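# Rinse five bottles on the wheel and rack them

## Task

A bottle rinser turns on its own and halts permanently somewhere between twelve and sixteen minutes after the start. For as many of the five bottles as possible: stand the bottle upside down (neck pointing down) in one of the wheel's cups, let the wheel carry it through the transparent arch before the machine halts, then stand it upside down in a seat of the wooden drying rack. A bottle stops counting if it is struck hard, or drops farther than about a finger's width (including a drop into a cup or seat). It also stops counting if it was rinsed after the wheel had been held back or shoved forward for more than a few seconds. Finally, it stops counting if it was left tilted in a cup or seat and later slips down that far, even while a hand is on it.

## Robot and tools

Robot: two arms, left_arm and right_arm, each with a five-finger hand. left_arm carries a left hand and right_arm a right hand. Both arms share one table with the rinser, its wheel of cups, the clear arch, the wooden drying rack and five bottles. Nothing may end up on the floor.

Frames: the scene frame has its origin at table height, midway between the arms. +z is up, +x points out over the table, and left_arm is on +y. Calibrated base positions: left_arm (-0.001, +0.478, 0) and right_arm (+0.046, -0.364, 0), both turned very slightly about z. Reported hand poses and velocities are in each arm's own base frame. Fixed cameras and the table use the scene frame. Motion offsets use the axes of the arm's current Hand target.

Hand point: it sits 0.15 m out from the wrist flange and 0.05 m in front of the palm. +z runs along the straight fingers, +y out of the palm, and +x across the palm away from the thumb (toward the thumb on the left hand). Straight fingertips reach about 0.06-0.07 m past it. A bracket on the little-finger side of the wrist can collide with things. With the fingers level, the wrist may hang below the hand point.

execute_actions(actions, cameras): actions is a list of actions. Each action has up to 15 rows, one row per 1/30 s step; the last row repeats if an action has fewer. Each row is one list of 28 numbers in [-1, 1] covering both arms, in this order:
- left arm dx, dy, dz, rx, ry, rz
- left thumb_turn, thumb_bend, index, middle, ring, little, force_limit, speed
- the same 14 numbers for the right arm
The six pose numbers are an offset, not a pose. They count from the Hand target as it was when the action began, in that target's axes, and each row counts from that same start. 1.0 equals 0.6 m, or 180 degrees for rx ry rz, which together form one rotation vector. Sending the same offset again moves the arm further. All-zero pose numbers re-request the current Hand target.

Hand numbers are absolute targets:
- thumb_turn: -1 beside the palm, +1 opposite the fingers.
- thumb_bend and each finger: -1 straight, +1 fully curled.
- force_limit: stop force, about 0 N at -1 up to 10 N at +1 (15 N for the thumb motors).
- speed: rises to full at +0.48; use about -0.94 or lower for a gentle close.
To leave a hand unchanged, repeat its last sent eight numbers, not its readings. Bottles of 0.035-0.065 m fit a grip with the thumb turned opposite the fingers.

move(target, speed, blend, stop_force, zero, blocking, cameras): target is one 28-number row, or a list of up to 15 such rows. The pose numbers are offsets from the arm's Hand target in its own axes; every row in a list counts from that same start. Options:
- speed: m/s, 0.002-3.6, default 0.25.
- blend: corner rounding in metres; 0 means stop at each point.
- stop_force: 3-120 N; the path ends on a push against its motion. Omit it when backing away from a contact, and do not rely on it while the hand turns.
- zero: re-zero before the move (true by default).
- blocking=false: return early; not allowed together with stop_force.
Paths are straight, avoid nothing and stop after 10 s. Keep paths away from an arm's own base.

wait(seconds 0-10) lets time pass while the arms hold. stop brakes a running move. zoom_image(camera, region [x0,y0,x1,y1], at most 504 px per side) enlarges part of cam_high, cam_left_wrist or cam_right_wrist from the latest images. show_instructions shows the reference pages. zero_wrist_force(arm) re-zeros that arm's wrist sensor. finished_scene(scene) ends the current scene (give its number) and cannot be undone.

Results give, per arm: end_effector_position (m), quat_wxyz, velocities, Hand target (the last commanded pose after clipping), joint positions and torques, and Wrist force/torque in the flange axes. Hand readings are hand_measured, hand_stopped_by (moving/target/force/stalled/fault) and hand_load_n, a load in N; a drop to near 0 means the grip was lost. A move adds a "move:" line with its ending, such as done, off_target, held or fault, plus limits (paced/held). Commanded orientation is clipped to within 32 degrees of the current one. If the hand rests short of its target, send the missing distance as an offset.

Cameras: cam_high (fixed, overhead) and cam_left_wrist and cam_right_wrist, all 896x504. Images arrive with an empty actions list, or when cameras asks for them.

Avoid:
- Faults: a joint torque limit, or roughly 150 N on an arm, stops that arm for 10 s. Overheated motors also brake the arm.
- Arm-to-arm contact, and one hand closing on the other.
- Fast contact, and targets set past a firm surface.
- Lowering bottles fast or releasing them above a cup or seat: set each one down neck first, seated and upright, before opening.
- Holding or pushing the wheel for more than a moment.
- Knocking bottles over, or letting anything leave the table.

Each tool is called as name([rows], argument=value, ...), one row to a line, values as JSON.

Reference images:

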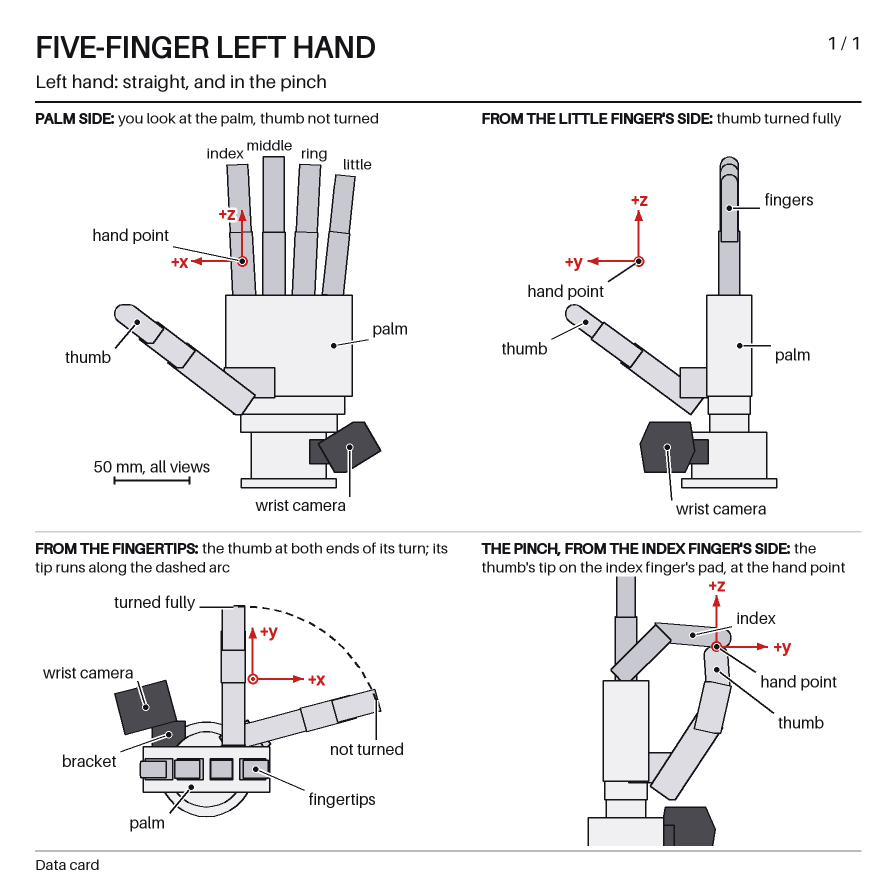

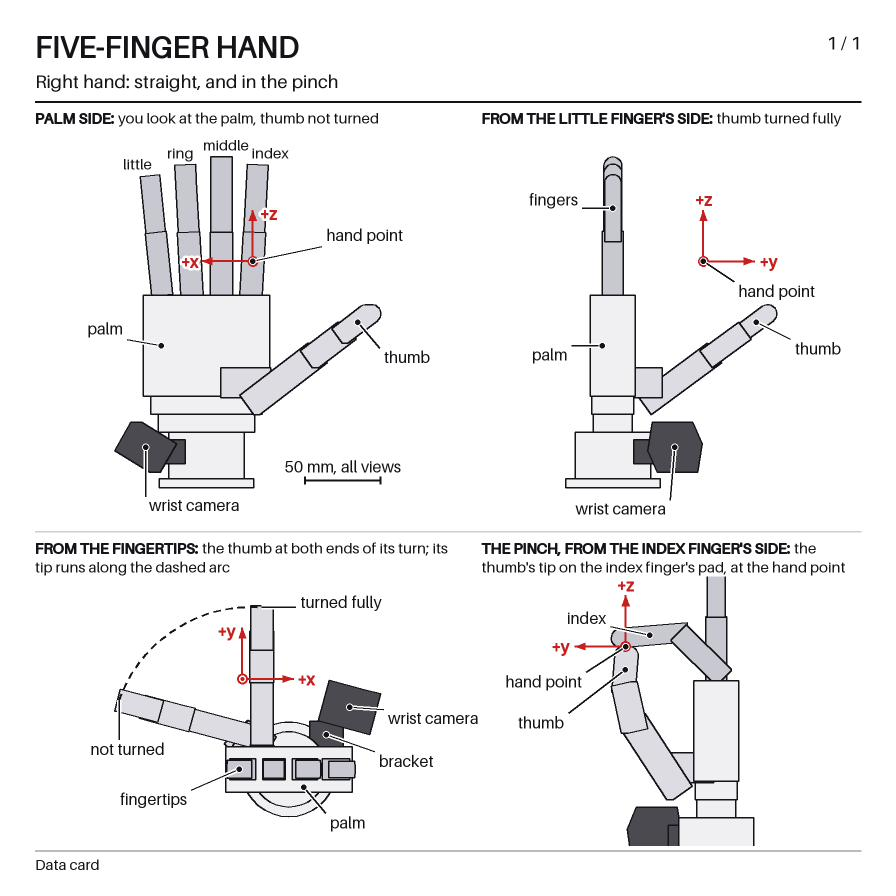

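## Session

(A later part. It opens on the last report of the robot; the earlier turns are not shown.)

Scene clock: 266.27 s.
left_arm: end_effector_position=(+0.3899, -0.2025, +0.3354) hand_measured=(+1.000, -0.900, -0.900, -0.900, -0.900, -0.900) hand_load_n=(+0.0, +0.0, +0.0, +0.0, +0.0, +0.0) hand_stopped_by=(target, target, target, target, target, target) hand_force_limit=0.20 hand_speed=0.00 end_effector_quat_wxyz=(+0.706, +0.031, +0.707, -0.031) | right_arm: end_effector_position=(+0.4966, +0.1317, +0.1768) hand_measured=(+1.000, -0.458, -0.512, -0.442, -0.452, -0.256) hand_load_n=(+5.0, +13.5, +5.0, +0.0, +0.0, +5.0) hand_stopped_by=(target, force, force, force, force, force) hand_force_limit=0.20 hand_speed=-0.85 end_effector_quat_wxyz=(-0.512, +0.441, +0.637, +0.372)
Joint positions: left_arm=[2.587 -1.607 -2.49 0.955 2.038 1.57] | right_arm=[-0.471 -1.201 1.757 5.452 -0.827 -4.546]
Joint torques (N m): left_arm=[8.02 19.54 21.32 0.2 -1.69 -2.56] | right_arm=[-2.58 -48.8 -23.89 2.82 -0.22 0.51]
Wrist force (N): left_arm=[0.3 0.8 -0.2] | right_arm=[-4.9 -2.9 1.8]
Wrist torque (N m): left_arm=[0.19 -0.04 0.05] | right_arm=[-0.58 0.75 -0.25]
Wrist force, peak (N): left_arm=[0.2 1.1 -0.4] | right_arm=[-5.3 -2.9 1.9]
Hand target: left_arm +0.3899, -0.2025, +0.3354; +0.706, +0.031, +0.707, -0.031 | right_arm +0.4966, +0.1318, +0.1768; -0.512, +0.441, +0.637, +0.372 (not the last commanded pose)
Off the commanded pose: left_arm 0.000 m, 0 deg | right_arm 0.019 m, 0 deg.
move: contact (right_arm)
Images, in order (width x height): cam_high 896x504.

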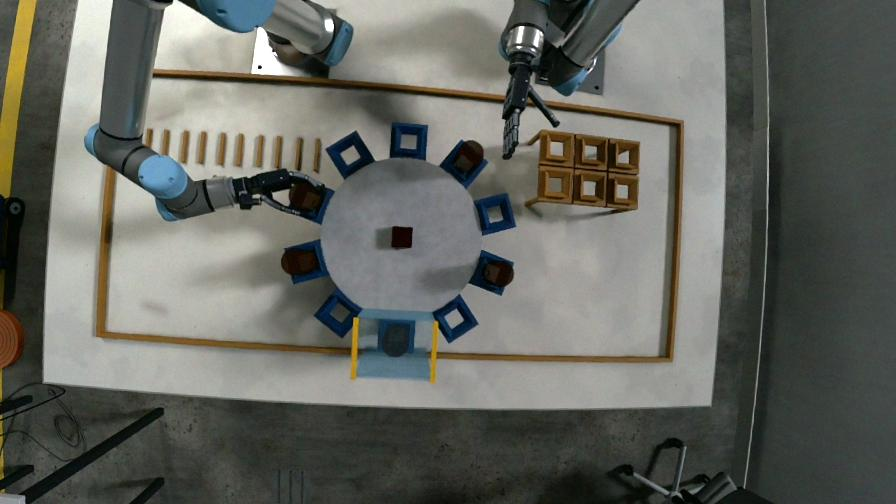

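move(target=[0,0,0,0,0,0,1,-0.9,-0.9,-0.9,-0.9,-0.9,0.2,0,0.0009,-0.0014,-0.0042,-0.0008,0.009,-0.0031,1,0.35,0.3,0.3,0.2,0.2,0.2,-0.85], speed=0.06)

move(target=[0,0,0,0,0,0,1,-0.9,-0.9,-0.9,-0.9,-0.9,0.2,0,-0.04,-0.0008,0.008,0,0,0,1,0.35,0.3,0.3,0.2,0.2,0.2,-0.85], speed=0.03, stop_force=8, cameras=["cam_high"])

zoom_image(camera="cam_high", region=[265, 165, 335, 235])

Scene clock: 267.80 s.
left_arm: end_effector_position=(+0.3899, -0.2025, +0.3354) hand_measured=(+1.000, -0.900, -0.900, -0.900, -0.900, -0.900) hand_load_n=(+0.5, +0.0, +0.0, +0.5, +0.0, +0.0) hand_stopped_by=(target, target, target, target, target, target) hand_force_limit=0.20 hand_speed=0.00 end_effector_quat_wxyz=(+0.706, +0.031, +0.707, -0.031) | right_arm: end_effector_position=(+0.4966, +0.1293, +0.1778) hand_measured=(+1.000, -0.458, -0.512, -0.442, -0.452, -0.256) hand_load_n=(+5.0, +13.5, +5.0, +0.0, +0.0, +4.5) hand_stopped_by=(target, force, force, force, force, force) hand_force_limit=0.20 hand_speed=-0.85 end_effector_quat_wxyz=(-0.519, +0.433, +0.631, +0.381)
Joint positions: left_arm=[2.587 -1.607 -2.49 0.955 2.038 1.57] | right_arm=[-0.479 -1.184 1.749 5.483 -0.828 -4.584]
Joint torques (N m): left_arm=[8.34 20.36 20.17 0.05 -1.64 -2.7] | right_arm=[-12.03 -25.22 -23.86 3.1 -1.44 -2.46]
Wrist force (N): left_arm=[0.2 0.9 -0.1] | right_arm=[-4.9 -2.6 1.9]
Wrist torque (N m): left_arm=[0.20 -0.02 0.04] | right_arm=[-0.55 0.76 -0.23]
Wrist force, peak (N): left_arm=[0.2 1.2 -0.2] | right_arm=[-5.5 -2.6 1.9]
Hand target: left_arm +0.3899, -0.2025, +0.3354; +0.706, +0.031, +0.707, -0.031 | right_arm +0.4966, +0.1292, +0.1778; -0.519, +0.433, +0.631, +0.381
Off the commanded pose: left_arm 0.000 m, 0 deg | right_arm 0.000 m, 0 deg.
move: done

Scene clock: 269.07 s.
left_arm: end_effector_position=(+0.3899, -0.2025, +0.3354) hand_measured=(+1.000, -0.900, -0.900, -0.900, -0.900, -0.900) hand_load_n=(+0.0, +0.0, +0.0, +0.0, +0.0, +0.0) hand_stopped_by=(target, target, target, target, target, target) hand_force_limit=0.20 hand_speed=0.00 end_effector_quat_wxyz=(+0.706, +0.031, +0.707, -0.031) | right_arm: end_effector_position=(+0.4966, +0.1293, +0.1737) hand_measured=(+1.000, -0.458, -0.512, -0.442, -0.452, -0.256) hand_load_n=(+3.5, +13.0, +5.0, +0.0, +0.0, +4.0) hand_stopped_by=(target, force, force, force, force, force) hand_force_limit=0.20 hand_speed=-0.85 end_effector_quat_wxyz=(-0.519, +0.433, +0.631, +0.381)
Joint positions: left_arm=[2.587 -1.607 -2.49 0.955 2.038 1.57] | right_arm=[-0.479 -1.179 1.753 5.474 -0.828 -4.584]
Joint torques (N m): left_arm=[9.32 20.72 21.14 -0.05 -1.64 -2.67] | right_arm=[-9.43 -49.71 -23.63 3.23 -1.09 0.8]
Wrist force (N): left_arm=[0.0 0.9 -0.5] | right_arm=[-5.2 -2.6 1.6]
Wrist torque (N m): left_arm=[0.21 0.00 0.03] | right_arm=[-0.53 0.79 -0.25]
Wrist force, peak (N): left_arm=[0.2 1.1 -0.3] | right_arm=[5.9 -4.1 2.8]
Hand target: left_arm +0.3899, -0.2025, +0.3354; +0.706, +0.031, +0.707, -0.031 | right_arm +0.4966, +0.1293, +0.1737; -0.519, +0.433, +0.631, +0.381 (not the last commanded pose)
Off the commanded pose: left_arm 0.000 m, 0 deg | right_arm 0.020 m, 0 deg.
move: contact (right_arm)
Images, in order (width x height): cam_high 896x504.

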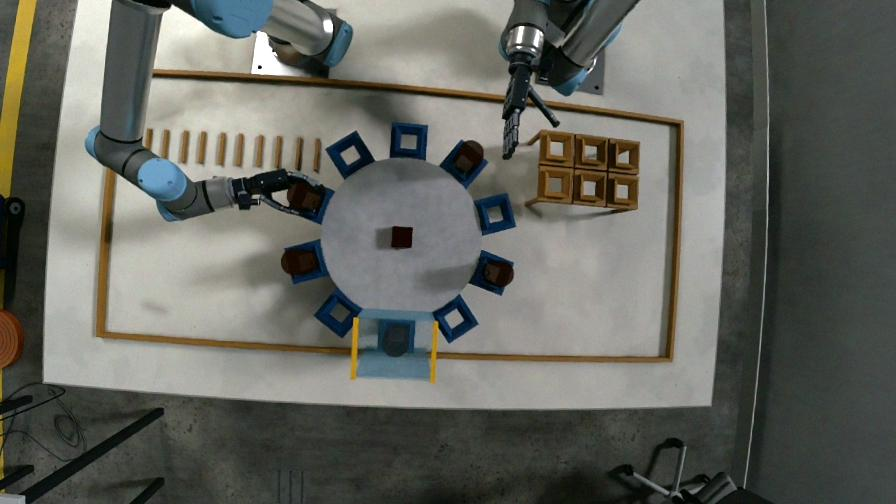

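Scaled by 7.200 from the camera's 896x504 image, which has a finer 1280x720 frame.

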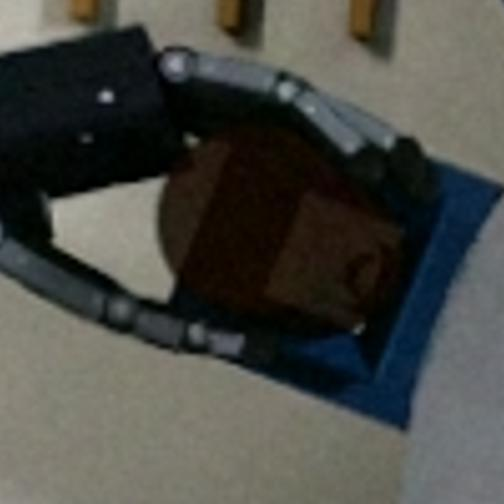

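move([
  [0,0,0,0,0,0,1,-0.9,-0.9,-0.9,-0.9,-0.9,0.2,0,0,0,0,0,0,0,1,-0.9,-0.9,-0.9,-0.9,-0.9,0.2,-0.5],
  [0,0,0,0,0,0,1,-0.9,-0.9,-0.9,-0.9,-0.9,0.2,0,-0.0035,0.0022,-0.1668,0,0,0,1,-0.9,-0.9,-0.9,-0.9,-0.9,0.2,-0.5],
], speed=0.15, cameras=["all"])

zoom_image(camera="cam_high", region=[265, 165, 335, 235])

zoom_image(camera="cam_left_wrist", region=[200, 100, 640, 504])

Scene clock: 271.77 s.
left_arm: end_effector_position=(+0.3899, -0.2025, +0.3354) hand_measured=(+1.000, -0.900, -0.900, -0.900, -0.900, -0.900) hand_load_n=(+0.0, +0.0, +0.0, +0.0, +0.0, +0.0) hand_stopped_by=(target, target, target, target, target, target) hand_force_limit=0.20 hand_speed=0.00 end_effector_quat_wxyz=(+0.706, +0.031, +0.707, -0.031) | right_arm: end_effector_position=(+0.5304, +0.0364, +0.1889) hand_measured=(+1.000, -0.900, -0.900, -0.900, -0.900, -0.900) hand_load_n=(+0.5, +0.0, +0.0, +0.0, +0.0, +0.0) hand_stopped_by=(target, target, target, target, target, target) hand_force_limit=0.20 hand_speed=-0.50 end_effector_quat_wxyz=(-0.519, +0.433, +0.631, +0.381)
Joint positions: left_arm=[2.587 -1.607 -2.49 0.955 2.038 1.57] | right_arm=[-0.594 -1.067 1.535 5.601 -0.94 -4.617]
Joint torques (N m): left_arm=[8.04 20.73 20.91 0.12 -1.63 -2.68] | right_arm=[-12.16 -28.91 -25.05 3.06 -1.45 -2.4]
Wrist force (N): left_arm=[0.1 0.9 -0.3] | right_arm=[-3.5 -2.5 1.5]
Wrist torque (N m): left_arm=[0.21 0.00 0.04] | right_arm=[-0.55 0.83 -0.24]
Wrist force, peak (N): left_arm=[0.2 1.1 -0.4] | right_arm=[-5.3 -2.9 1.5]
Hand target: left_arm +0.3899, -0.2025, +0.3354; +0.706, +0.031, +0.707, -0.031 | right_arm +0.5305, +0.0363, +0.1889; -0.519, +0.433, +0.631, +0.381
Off the commanded pose: left_arm 0.000 m, 0 deg | right_arm 0.000 m, 0 deg.
move: done
camera_calibration:
cam_left_wrist: T_world_to_cam=[[-0.105814, -0.968717, -0.22448, -0.0845889], [-0.423738, 0.248152, -0.87113, 0.521233], [0.899583, 0.00294312, -0.43674, -0.0874838], [0, 0, 0, 1]] pos_world=[0.290614, -0.21103, 0.396865]
cam_right_wrist: T_world_to_cam=[[0.877192, 0.360908, 0.31667, -0.543318], [0.462098, -0.455486, -0.760919, -0.0698457], [-0.130383, 0.813805, -0.566323, 0.258923], [0, 0, 0, 1]] pos_world=[0.542629, -0.0464391, 0.26554]

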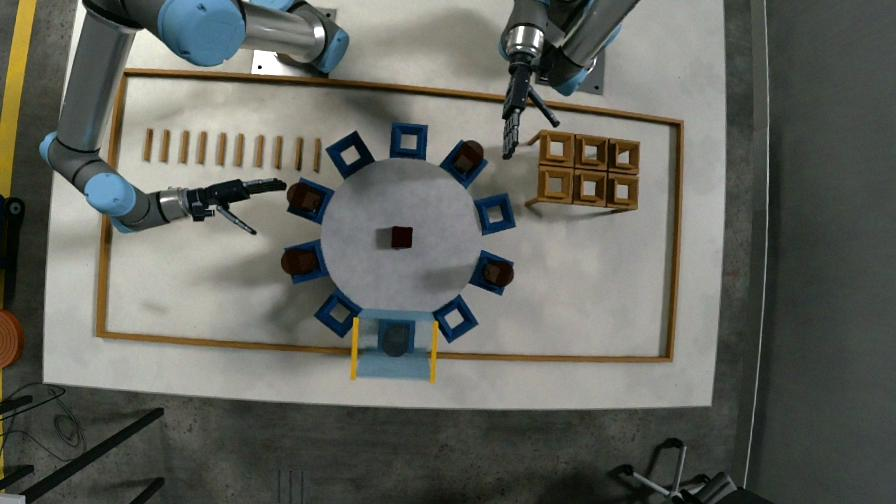

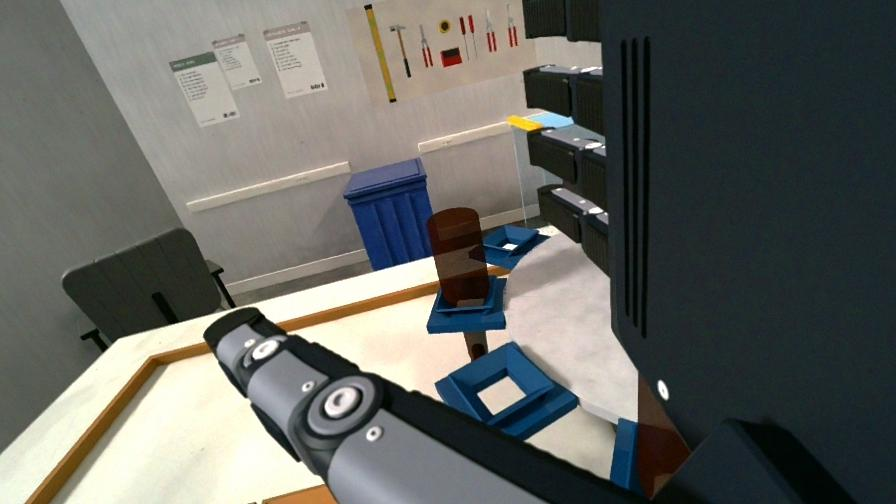

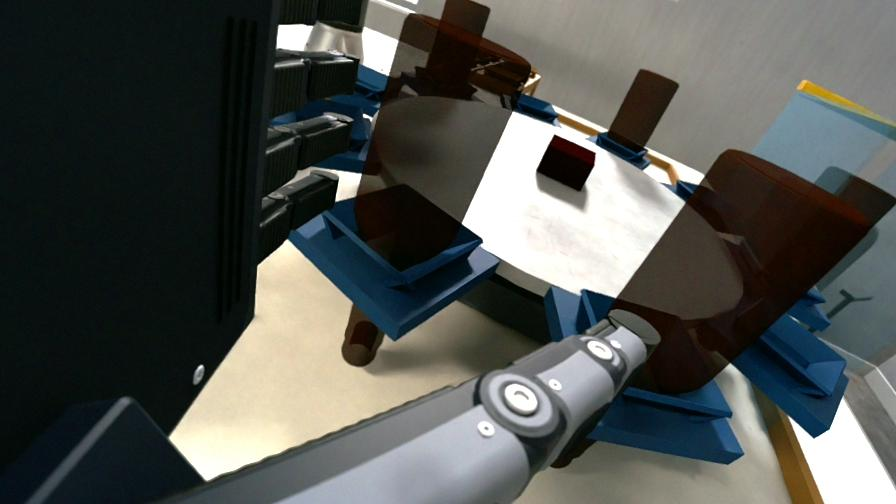

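Scaled by 7.200 from the camera's 896x504 image, which has a finer 1280x720 frame.

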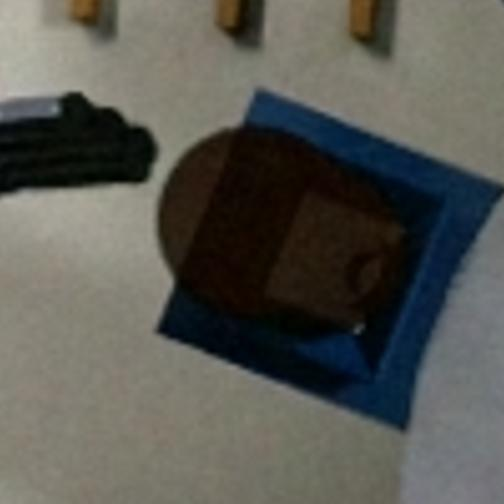

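Scaled by 1.145 from the camera's 896x504 image, which has a finer 1280x720 frame.

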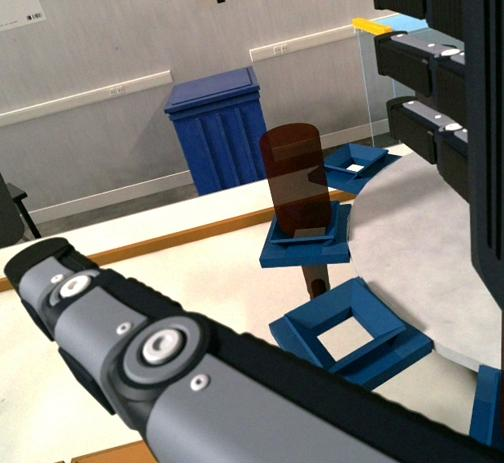

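move([
  [-0.041,0.3024,0.1577,0.5278,0,0,1,-0.9,-0.9,-0.9,-0.9,-0.9,0.2,0,0,0,-0.05,0,0,0,1,-0.9,-0.9,-0.9,-0.9,-0.9,0.2,-0.5],
  [0.1423,0.1903,0.2915,0.5278,0,0,1,-0.9,-0.9,-0.9,-0.9,-0.9,0.2,0,0,0,-0.05,0,0,0,1,-0.9,-0.9,-0.9,-0.9,-0.9,0.2,-0.5],
], speed=0.3, cameras=["all"])

Scene clock: 282.27 s.
left_arm: end_effector_position=(+0.5740, -0.1040, +0.2499) hand_measured=(+1.000, -0.900, -0.900, -0.900, -0.900, -0.900) hand_load_n=(+0.5, +0.0, +0.5, +0.0, +0.0, +0.0) hand_stopped_by=(target, target, target, target, target, target) hand_force_limit=0.20 hand_speed=0.00 end_effector_quat_wxyz=(+0.454, +0.542, +0.455, -0.542) | right_arm: end_effector_position=(+0.5402, +0.0084, +0.1940) hand_measured=(+1.000, -0.900, -0.900, -0.900, -0.900, -0.900) hand_load_n=(+0.5, +0.0, +0.0, +0.0, +0.0, +0.0) hand_stopped_by=(target, target, target, target, target, target) hand_force_limit=0.20 hand_speed=-0.50 end_effector_quat_wxyz=(-0.519, +0.433, +0.631, +0.381)
Joint positions: left_arm=[3.641 -2.34 -1.621 0.82 -0.674 1.57] | right_arm=[-0.623 -1.029 1.459 5.643 -0.969 -4.625]
Joint torques (N m): left_arm=[-9.89 34.7 21.38 -0.2 2.01 -2.56] | right_arm=[-13.45 -30.93 -25.21 3.08 -1.72 -2.47]
Wrist force (N): left_arm=[0.0 0.8 -0.2] | right_arm=[-3.4 -2.4 1.1]
Wrist torque (N m): left_arm=[0.17 0.02 0.03] | right_arm=[-0.50 0.83 -0.24]
Wrist force, peak (N): left_arm=[1.1 1.7 0.4] | right_arm=[-3.9 -2.6 1.5]
Hand target: left_arm +0.5741, -0.1041, +0.2499; +0.454, +0.542, +0.455, -0.542 | right_arm +0.5402, +0.0084, +0.1940; -0.519, +0.433, +0.631, +0.381
Off the commanded pose: left_arm 0.000 m, 0 deg | right_arm 0.000 m, 0 deg.
move: done
camera_calibration:
cam_left_wrist: T_world_to_cam=[[-0.955995, 0.189729, -0.223777, 0.619422], [0.283379, 0.399686, -0.87175, 0.110331], [-0.0759555, -0.896802, -0.435863, 0.175449], [0, 0, 0, 1]] pos_world=[0.574225, -0.00427669, 0.311265]
cam_right_wrist: T_world_to_cam=[[0.877197, 0.360878, 0.316691, -0.543378], [0.462092, -0.455448, -0.760945, -0.0831115], [-0.130372, 0.813839, -0.566276, 0.285904], [0, 0, 0, 1]] pos_world=[0.552329, -0.0744392, 0.27074]

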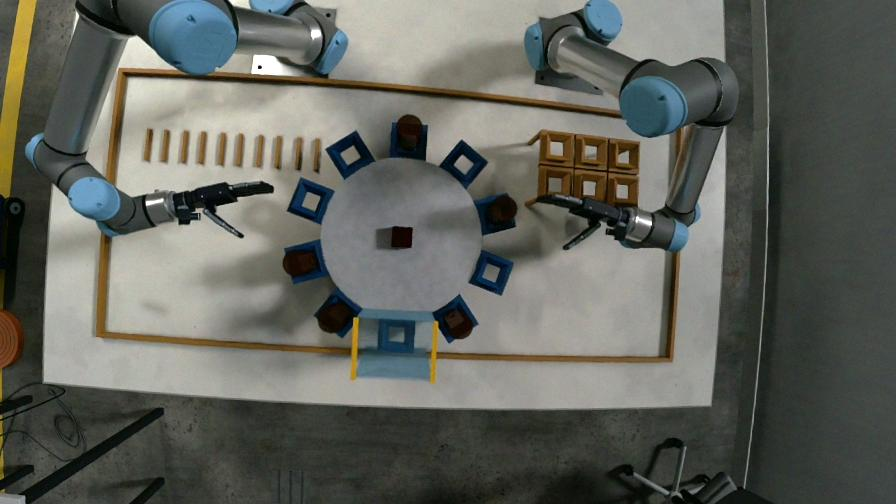

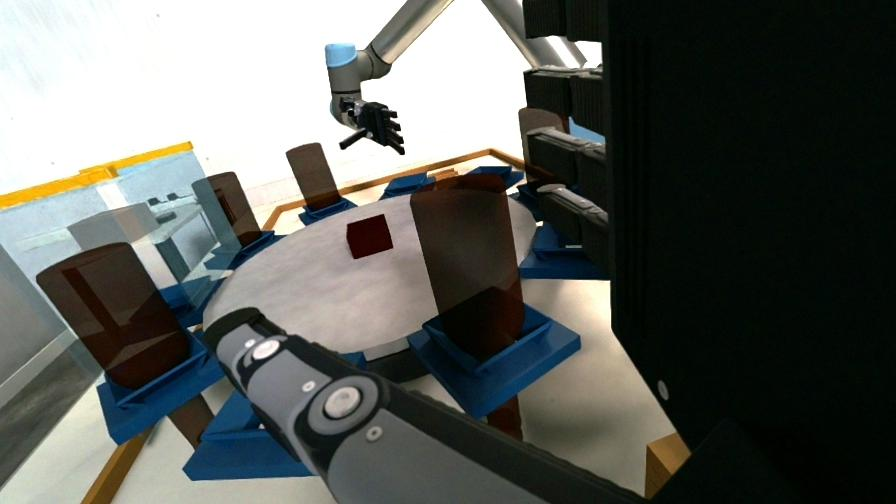

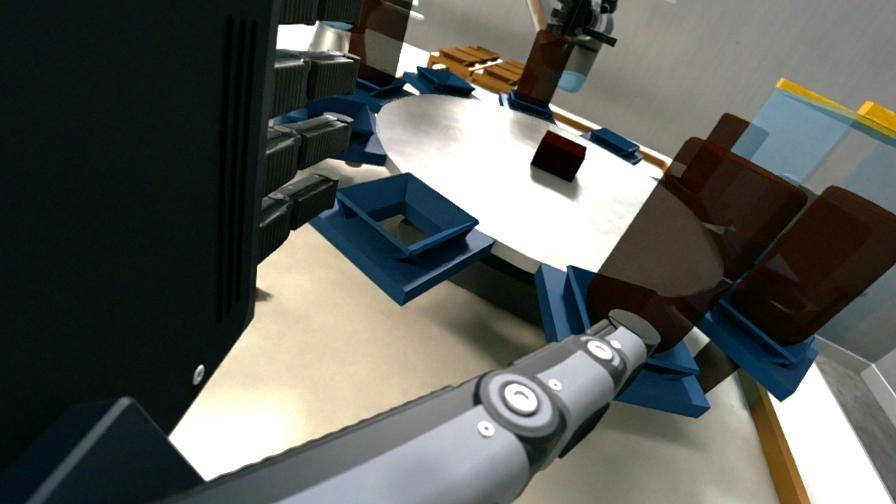

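move(target=[0.13,0,0,0,0,0,1,-0.9,-0.9,-0.9,-0.9,-0.9,0.2,0,0,0,0,0,0,0,1,-0.9,-0.9,-0.9,-0.9,-0.9,0.2,-0.5], speed=0.15, cameras=["cam_left_wrist","cam_high"])

zoom_image(camera="cam_left_wrist", region=[340, 0, 620, 400])

Scene clock: 283.67 s.
left_arm: end_effector_position=(+0.5740, -0.1041, +0.1720) hand_measured=(+1.000, -0.900, -0.900, -0.900, -0.900, -0.900) hand_load_n=(+0.5, +0.0, +0.0, +0.0, +0.0, +0.0) hand_stopped_by=(target, target, target, target, target, target) hand_force_limit=0.20 hand_speed=0.00 end_effector_quat_wxyz=(+0.454, +0.542, +0.455, -0.542) | right_arm: end_effector_position=(+0.5402, +0.0084, +0.1940) hand_measured=(+1.000, -0.900, -0.900, -0.900, -0.900, -0.900) hand_load_n=(+0.0, +0.0, +0.0, +0.0, +0.0, +0.0) hand_stopped_by=(target, target, target, target, target, target) hand_force_limit=0.20 hand_speed=-0.50 end_effector_quat_wxyz=(-0.519, +0.433, +0.631, +0.381)
Joint positions: left_arm=[3.641 -2.482 -1.612 0.953 -0.674 1.57] | right_arm=[-0.623 -1.029 1.459 5.643 -0.969 -4.625]
Joint torques (N m): left_arm=[9.44 38.67 19.77 0.63 -1.03 -2.5] | right_arm=[-12.63 -31.77 -26.25 3.22 -1.4 -2.65]
Wrist force (N): left_arm=[0.2 1.0 -0.3] | right_arm=[-3.7 -2.5 1.3]
Wrist torque (N m): left_arm=[0.22 -0.02 0.03] | right_arm=[-0.51 0.87 -0.25]
Wrist force, peak (N): left_arm=[1.0 0.9 -0.2] | right_arm=[-3.9 -2.9 1.1]
Hand target: left_arm +0.5740, -0.1041, +0.1719; +0.454, +0.542, +0.455, -0.542 | right_arm +0.5402, +0.0084, +0.1940; -0.519, +0.433, +0.631, +0.381
Off the commanded pose: left_arm 0.000 m, 0 deg | right_arm 0.000 m, 0 deg.
move: done
camera_calibration:
cam_left_wrist: T_world_to_cam=[[-0.955988, 0.189814, -0.223735, 0.601995], [0.283377, 0.39966, -0.871762, 0.0424657], [-0.0760549, -0.896795, -0.43586, 0.141462], [0, 0, 0, 1]] pos_world=[0.574225, -0.00437666, 0.233365]
Images, in order (width x height): cam_high 896x504, cam_left_wrist 896x504.

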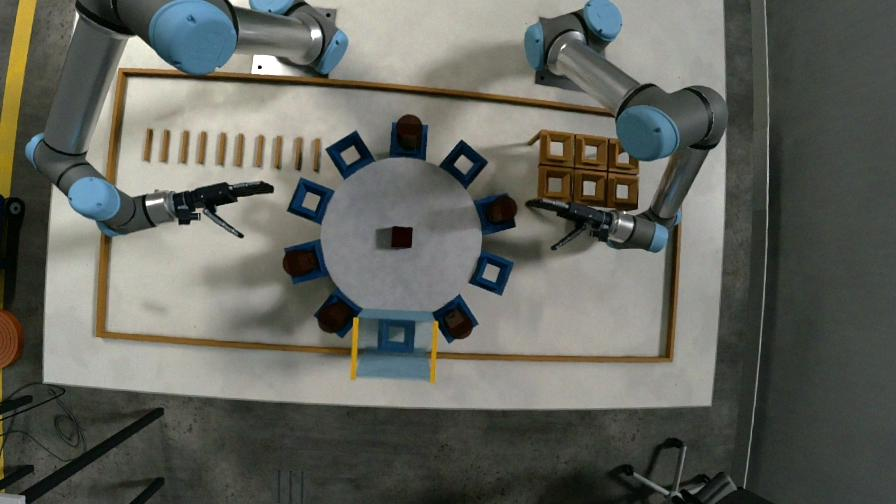

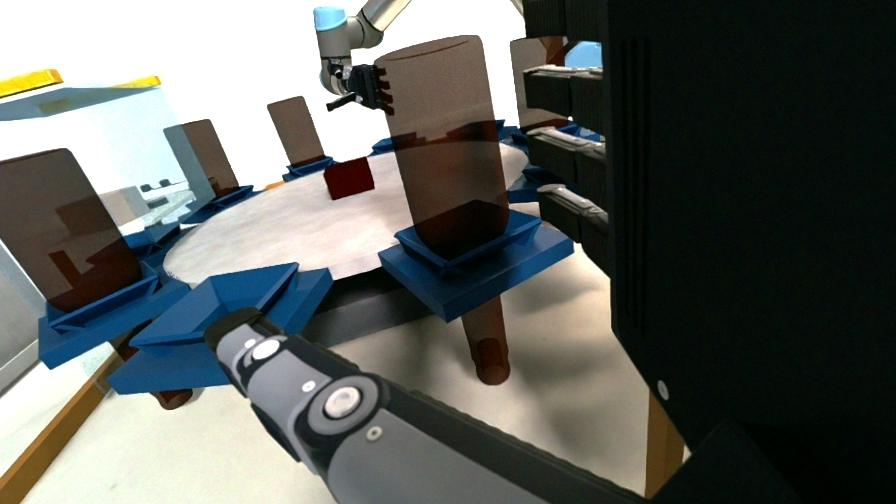

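Scaled by 1.260 from the camera's 896x504 image, which has a finer 1280x720 frame.

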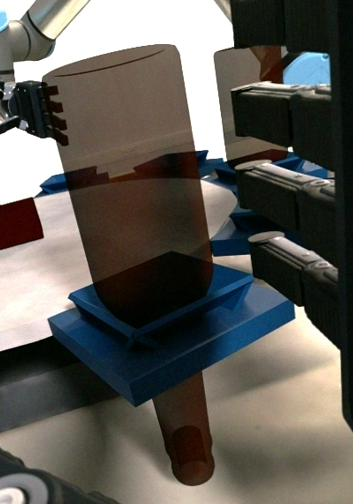

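move([
  [0,-0.0057,0.0033,0,0,0,1,-0.9,-0.9,-0.9,-0.9,-0.9,0.2,0,0,0,0,0,0,0,1,-0.9,-0.9,-0.9,-0.9,-0.9,0.2,-0.5],
  [0,-0.0057,0.1867,0,0,0,1,-0.9,-0.9,-0.9,-0.9,-0.9,0.2,0,0,0,0,0,0,0,1,-0.9,-0.9,-0.9,-0.9,-0.9,0.2,-0.5],
], speed=[0.1,0.08], stop_force=4, cameras=["cam_left_wrist","cam_high"])

zoom_image(camera="cam_high", region=[460, 165, 560, 265])

Scene clock: 285.50 s.
left_arm: end_effector_position=(+0.5661, -0.1284, +0.1723) hand_measured=(+1.000, -0.900, -0.900, -0.900, -0.900, -0.900) hand_load_n=(+0.0, +0.0, +0.0, +0.0, +0.0, +0.0) hand_stopped_by=(target, target, target, target, target, target) hand_force_limit=0.20 hand_speed=0.00 end_effector_quat_wxyz=(+0.454, +0.542, +0.454, -0.542) | right_arm: end_effector_position=(+0.5402, +0.0084, +0.1940) hand_measured=(+1.000, -0.900, -0.900, -0.900, -0.900, -0.900) hand_load_n=(+0.5, +0.0, +0.0, +0.0, +0.0, +0.0) hand_stopped_by=(target, target, target, target, target, target) hand_force_limit=0.20 hand_speed=-0.50 end_effector_quat_wxyz=(-0.519, +0.433, +0.631, +0.381)
Joint positions: left_arm=[3.609 -2.464 -1.657 0.98 -0.644 1.57] | right_arm=[-0.623 -1.029 1.459 5.643 -0.969 -4.625]
Joint torques (N m): left_arm=[-1.28 42.71 8.72 -0.65 0.13 0.18] | right_arm=[-11.43 -32.65 -24.41 3.21 -1.54 -2.38]
Wrist force (N): left_arm=[-0.1 0.9 -0.1] | right_arm=[-3.5 -2.8 1.3]
Wrist torque (N m): left_arm=[0.19 0.03 0.03] | right_arm=[-0.57 0.86 -0.25]
Wrist force, peak (N): left_arm=[-0.1 0.4 1.9] | right_arm=[-3.6 -2.9 1.3]
Hand target: left_arm +0.5661, -0.1284, +0.1723; +0.454, +0.542, +0.454, -0.542 (not the last commanded pose) | right_arm +0.5402, +0.0084, +0.1940; -0.519, +0.433, +0.631, +0.381
Off the commanded pose: left_arm 0.087 m, 0 deg | right_arm 0.000 m, 0 deg.
FORCE FAULT: contact force on the left arm reached its limit, and that arm stopped. The contact can be on any part of that arm, not only on its tool. That arm's remaining commands of this call were not run. That arm is still stopped at the end of this call. That arm stays stopped for about 10 more seconds. Until then a move that you send moves the other arm only, and its call returns only when the move has ended. Once the stop has ended, the next robot result says so. If the stop ends while you think or write, that arm runs what you send next, counted from a new Hand target: where the arm stands when the stop ends. While its stop runs, that arm, its gripper or tool too, takes no new command. Until it ends, the stop uses up actions while you think or wait. An arm that is not stopped still takes commands.
move: fault (left_arm); path passed 1 of 2 targets
camera_calibration:
cam_left_wrist: T_world_to_cam=[[-0.955399, 0.191842, -0.224521, 0.599221], [0.284981, 0.399519, -0.871304, 0.0536019], [-0.0774528, -0.896427, -0.436371, 0.120137], [0, 0, 0, 1]] pos_world=[0.566524, -0.0286772, 0.233665]
Images, in order (width x height): cam_high 896x504, cam_left_wrist 896x504.

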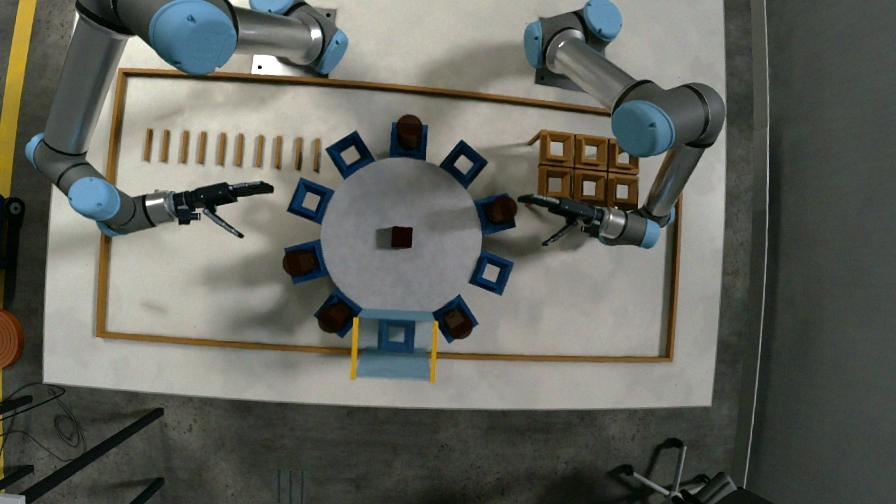

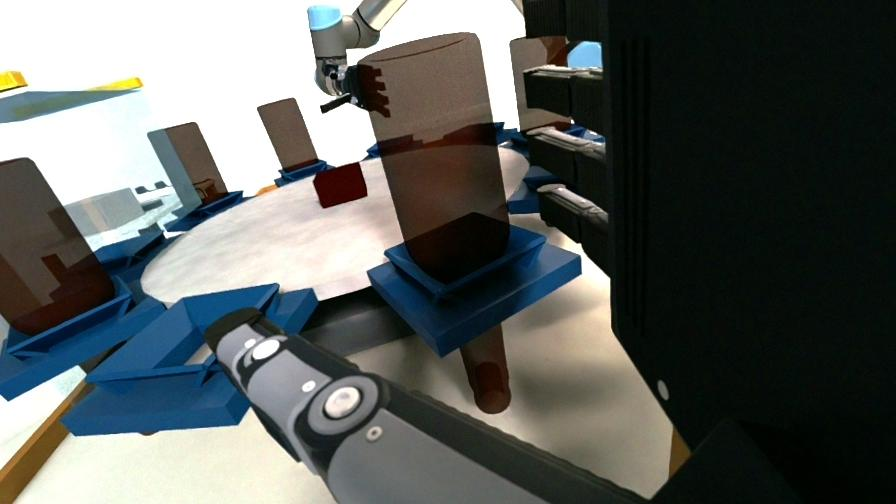

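Scaled by 5.040 from the camera's 896x504 image, which has a finer 1280x720 frame.

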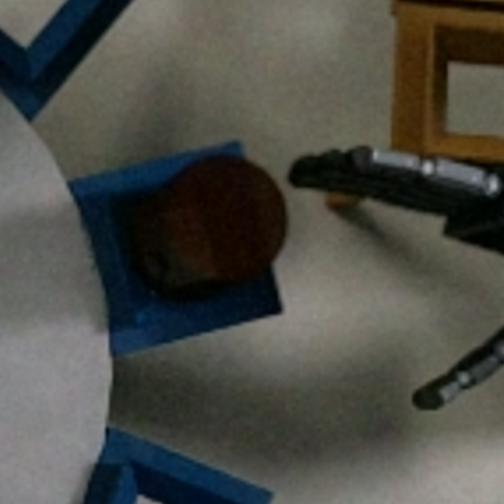

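zoom_image(camera="cam_high", region=[510, 110, 670, 260])

Scaled by 3.150 from the camera's 896x504 image, which has a finer 1280x720 frame.

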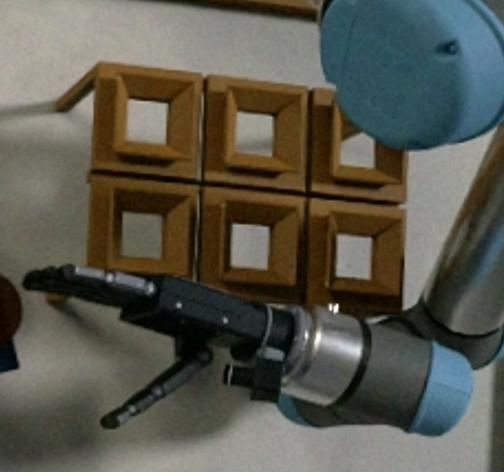

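wait(seconds=7.5)

Scene clock: 297.50 s.
left_arm: end_effector_position=(+0.5661, -0.1284, +0.1723) hand_measured=(+1.000, -0.900, -0.900, -0.900, -0.900, -0.900) hand_load_n=(+0.0, +0.0, +0.0, +0.0, +0.0, +0.0) hand_stopped_by=(target, target, target, target, target, target) hand_force_limit=0.20 hand_speed=0.00 end_effector_quat_wxyz=(+0.454, +0.542, +0.454, -0.542) | right_arm: end_effector_position=(+0.5402, +0.0084, +0.1940) hand_measured=(+1.000, -0.900, -0.900, -0.900, -0.900, -0.900) hand_load_n=(+0.0, +0.0, +0.0, +0.0, -0.5, +0.0) hand_stopped_by=(target, target, target, target, target, target) hand_force_limit=0.20 hand_speed=-0.50 end_effector_quat_wxyz=(-0.519, +0.433, +0.631, +0.381)
Joint positions: left_arm=[3.609 -2.464 -1.657 0.98 -0.644 1.57] | right_arm=[-0.623 -1.029 1.459 5.643 -0.969 -4.625]
Joint torques (N m): left_arm=[-1.09 43.25 9.15 -0.52 0.12 0.16] | right_arm=[-12.49 -31.14 -25.17 2.79 -1.37 -2.43]
Wrist force (N): left_arm=[0.1 0.7 -0.2] | right_arm=[-3.2 -2.8 1.1]
Wrist torque (N m): left_arm=[0.16 0.01 0.04] | right_arm=[-0.55 0.80 -0.23]
Wrist force, peak (N): left_arm=[-0.1 1.2 -0.5] | right_arm=[-3.8 -2.9 1.4]
Hand target: left_arm +0.5661, -0.1284, +0.1723; +0.454, +0.542, +0.454, -0.542 (not the last commanded pose) | right_arm +0.5402, +0.0084, +0.1940; -0.519, +0.433, +0.631, +0.381
Off the commanded pose: left_arm 0.087 m, 0 deg | right_arm 0.000 m, 0 deg.
FORCE FAULT, CONTINUED: the left arm's stop, for the force fault that an earlier result reported, is over. The rest of the stop counts as 19 of the actions that you can send in this scene. During its stop the left arm's controller moved it back a little. That arm's target is now where it stood when the stop ended, not its last command. That arm accepts commands again.
wait: 7.50 s; at rest from the start

move([
  [-0.2128,-0.0182,-0.0448,0,0,0,1,-0.9,-0.9,-0.9,-0.9,-0.9,0.2,0,0,0,0,0,0,0,1,-0.9,-0.9,-0.9,-0.9,-0.9,0.2,-0.5],
  [-0.2462,-0.2923,-0.6397,0,0,0,1,-0.9,-0.9,-0.9,-0.9,-0.9,0.2,0,0,0,0,0,0,0,1,-0.9,-0.9,-0.9,-0.9,-0.9,0.2,-0.5],
], speed=0.3, blend=[0.03,0], cameras=["cam_left_wrist","cam_high"])

zoom_image(camera="cam_left_wrist", region=[200, 120, 640, 500])

Scene clock: 303.13 s.
left_arm: end_effector_position=(+0.4610, +0.2802, +0.3202) hand_measured=(+1.000, -0.900, -0.900, -0.900, -0.900, -0.900) hand_load_n=(+0.5, +0.0, +0.0, +0.0, +0.0, +0.0) hand_stopped_by=(target, target, target, target, target, target) hand_force_limit=0.20 hand_speed=0.00 end_effector_quat_wxyz=(+0.454, +0.542, +0.454, -0.542) | right_arm: end_effector_position=(+0.5402, +0.0084, +0.1940) hand_measured=(+1.000, -0.900, -0.900, -0.900, -0.900, -0.900) hand_load_n=(+0.5, +0.0, +0.0, -0.5, +0.0, +0.0) hand_stopped_by=(target, target, target, target, target, target) hand_force_limit=0.20 hand_speed=-0.50 end_effector_quat_wxyz=(-0.519, +0.433, +0.631, +0.381)
Joint positions: left_arm=[4.212 -2.474 -1.127 0.461 -1.247 1.571] | right_arm=[-0.623 -1.029 1.459 5.643 -0.969 -4.625]
Joint torques (N m): left_arm=[11.67 42.19 24.96 -2.98 -2.7 -2.41] | right_arm=[-11.66 -31.27 -26.73 3.07 -1.55 -2.02]
Wrist force (N): left_arm=[0.0 0.9 -0.1] | right_arm=[-3.4 -2.8 1.4]
Wrist torque (N m): left_arm=[0.19 0.00 0.00] | right_arm=[-0.56 0.84 -0.25]
Wrist force, peak (N): left_arm=[-1.0 1.3 0.6] | right_arm=[-3.6 -3.0 1.4]
Hand target: left_arm +0.4610, +0.2803, +0.3202; +0.454, +0.542, +0.454, -0.542 | right_arm +0.5402, +0.0084, +0.1940; -0.519, +0.433, +0.631, +0.381
Off the commanded pose: left_arm 0.000 m, 0 deg | right_arm 0.000 m, 0 deg.
move: done
camera_calibration:
cam_left_wrist: T_world_to_cam=[[-0.9554, 0.191825, -0.224529, 0.453638], [0.284978, 0.399483, -0.871321, 0.0491974], [-0.0774456, -0.896447, -0.436332, 0.542805], [0, 0, 0, 1]] pos_world=[0.461424, 0.379923, 0.381565]
Images, in order (width x height): cam_high 896x504, cam_left_wrist 896x504.

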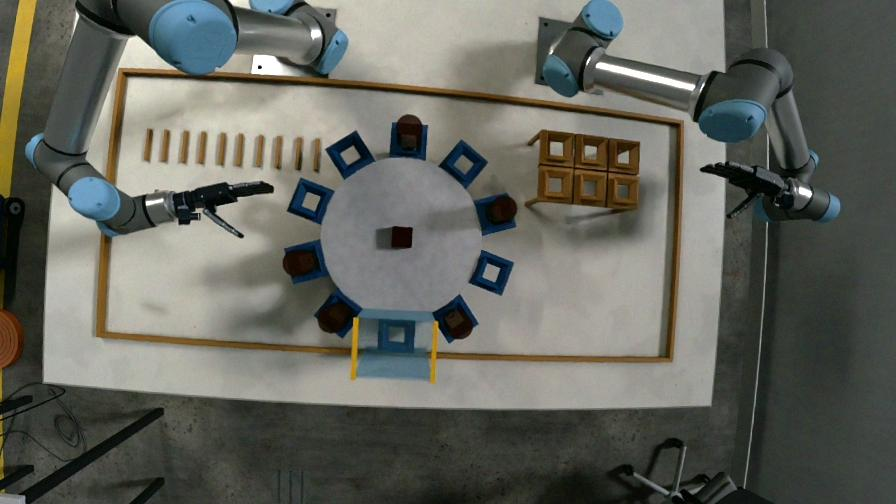

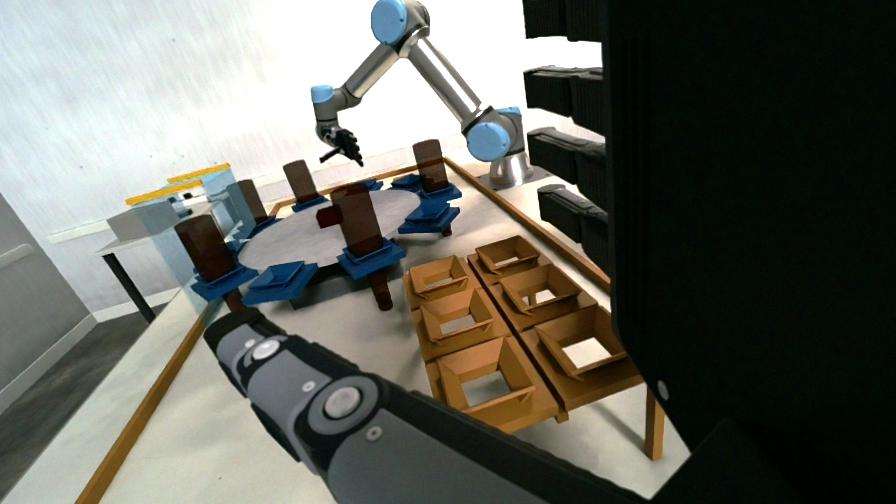

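Scaled by 1.145 from the camera's 896x504 image, which has a finer 1280x720 frame.

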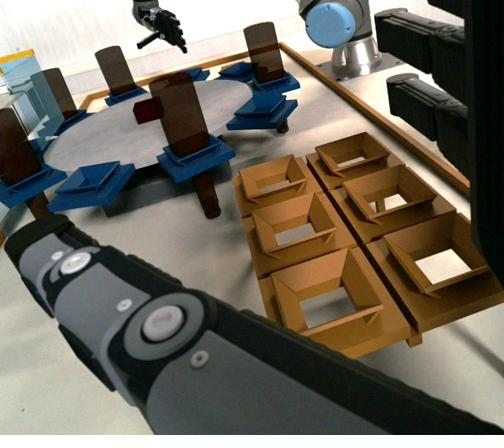

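move(target=[-0.1,0.092,0.6273,-0.5278,0,0,1,-0.9,-0.9,-0.9,-0.9,-0.9,0.2,0,0,0,-0.05,0,0,0,1,-0.9,-0.9,-0.9,-0.9,-0.9,0.2,-0.5], speed=0.35)

move(target=[0.0333,0.106,-0.1263,0.1739,0.4608,-0.2149,1,-0.9,-0.9,-0.9,-0.9,-0.9,0.2,0,0,0,0,0,0,0,1,-0.9,-0.9,-0.9,-0.9,-0.9,0.2,-0.5], speed=0.35, cameras=["cam_high"])

Scene clock: 310.27 s.
left_arm: end_effector_position=(+0.4491, -0.1000, +0.3800) hand_measured=(+1.000, -0.900, -0.900, -0.900, -0.900, -0.900) hand_load_n=(+0.0, +0.0, +0.0, +0.0, +0.0, +0.0) hand_stopped_by=(target, target, target, target, target, target) hand_force_limit=0.20 hand_speed=0.00 end_effector_quat_wxyz=(+0.706, +0.032, +0.706, -0.032) | right_arm: end_effector_position=(+0.5500, -0.0195, +0.1992) hand_measured=(+1.000, -0.900, -0.900, -0.900, -0.900, -0.900) hand_load_n=(+0.5, +0.0, +0.0, +0.0, +0.5, +0.0) hand_stopped_by=(target, target, target, target, target, target) hand_force_limit=0.20 hand_speed=-0.50 end_effector_quat_wxyz=(-0.519, +0.433, +0.631, +0.381)
Joint positions: left_arm=[3.12 -1.357 -2.532 0.748 1.502 1.571] | right_arm=[-0.651 -0.988 1.378 5.687 -0.996 -4.631]
Joint torques (N m): left_arm=[-11.46 0.38 23.39 3.19 2.49 2.7] | right_arm=[-12.36 -31.57 -26.32 3.1 -1.67 -2.58]
Wrist force (N): left_arm=[0.1 0.7 -0.2] | right_arm=[-3.5 -2.5 1.1]
Wrist torque (N m): left_arm=[0.17 -0.02 -0.12] | right_arm=[-0.51 0.87 -0.24]
Wrist force, peak (N): left_arm=[0.1 1.2 -1.0] | right_arm=[-3.8 -2.9 1.5]
Hand target: left_arm +0.4491, -0.1000, +0.3800; +0.706, +0.032, +0.706, -0.032 | right_arm +0.5500, -0.0195, +0.1992; -0.519, +0.433, +0.631, +0.381
Off the commanded pose: left_arm 0.000 m, 0 deg | right_arm 0.000 m, 0 deg.
move: done

Scene clock: 313.40 s.
left_arm: end_effector_position=(+0.3793, -0.0299, +0.3601) hand_measured=(+1.000, -0.900, -0.900, -0.900, -0.900, -0.900) hand_load_n=(+0.0, +0.0, +0.0, +0.0, +0.0, +0.0) hand_stopped_by=(target, target, target, target, target, target) hand_force_limit=0.20 hand_speed=0.00 end_effector_quat_wxyz=(+0.000, +0.001, +0.924, -0.382) | right_arm: end_effector_position=(+0.5500, -0.0195, +0.1992) hand_measured=(+1.000, -0.900, -0.900, -0.900, -0.900, -0.900) hand_load_n=(+0.5, +0.0, +0.0, +0.0, +0.0, +0.0) hand_stopped_by=(target, target, target, target, target, target) hand_force_limit=0.20 hand_speed=-0.50 end_effector_quat_wxyz=(-0.519, +0.433, +0.631, +0.381)
Joint positions: left_arm=[3.711 -1.393 -1.631 -2.184 0.934 2.309] | right_arm=[-0.651 -0.988 1.378 5.687 -0.996 -4.631]
Joint torques (N m): left_arm=[-10.34 5.74 29.86 0.47 1.51 2.72] | right_arm=[-10.33 -33.47 -26.02 3.15 -1.35 -2.3]
Wrist force (N): left_arm=[0.4 0.2 -1.1] | right_arm=[-3.6 -2.5 1.0]
Wrist torque (N m): left_arm=[0.24 0.01 0.03] | right_arm=[-0.50 0.89 -0.24]
Wrist force, peak (N): left_arm=[0.2 0.3 -1.6] | right_arm=[-3.8 -2.8 1.1]
Hand target: left_arm +0.3793, -0.0298, +0.3600; -0.001, +0.001, +0.924, -0.383 | right_arm +0.5500, -0.0195, +0.1992; -0.519, +0.433, +0.631, +0.381
Off the commanded pose: left_arm 0.000 m, 0 deg | right_arm 0.000 m, 0 deg.
move: done
Images, in order (width x height): cam_high 896x504.

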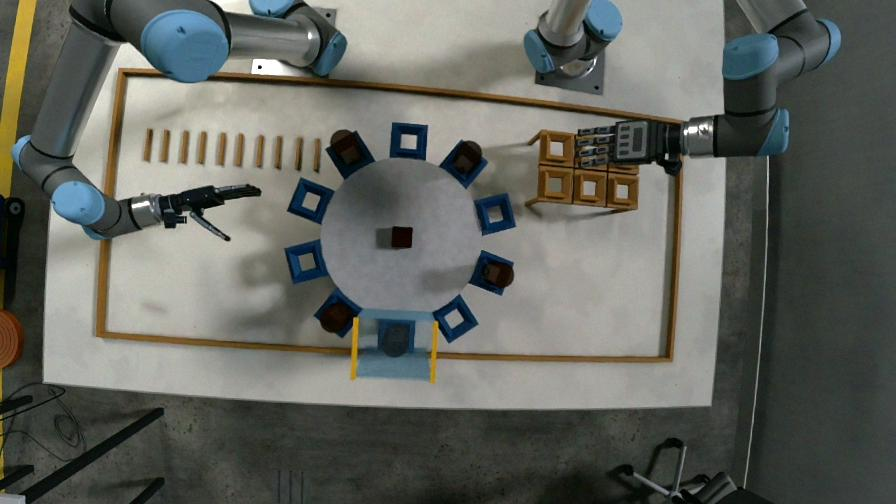

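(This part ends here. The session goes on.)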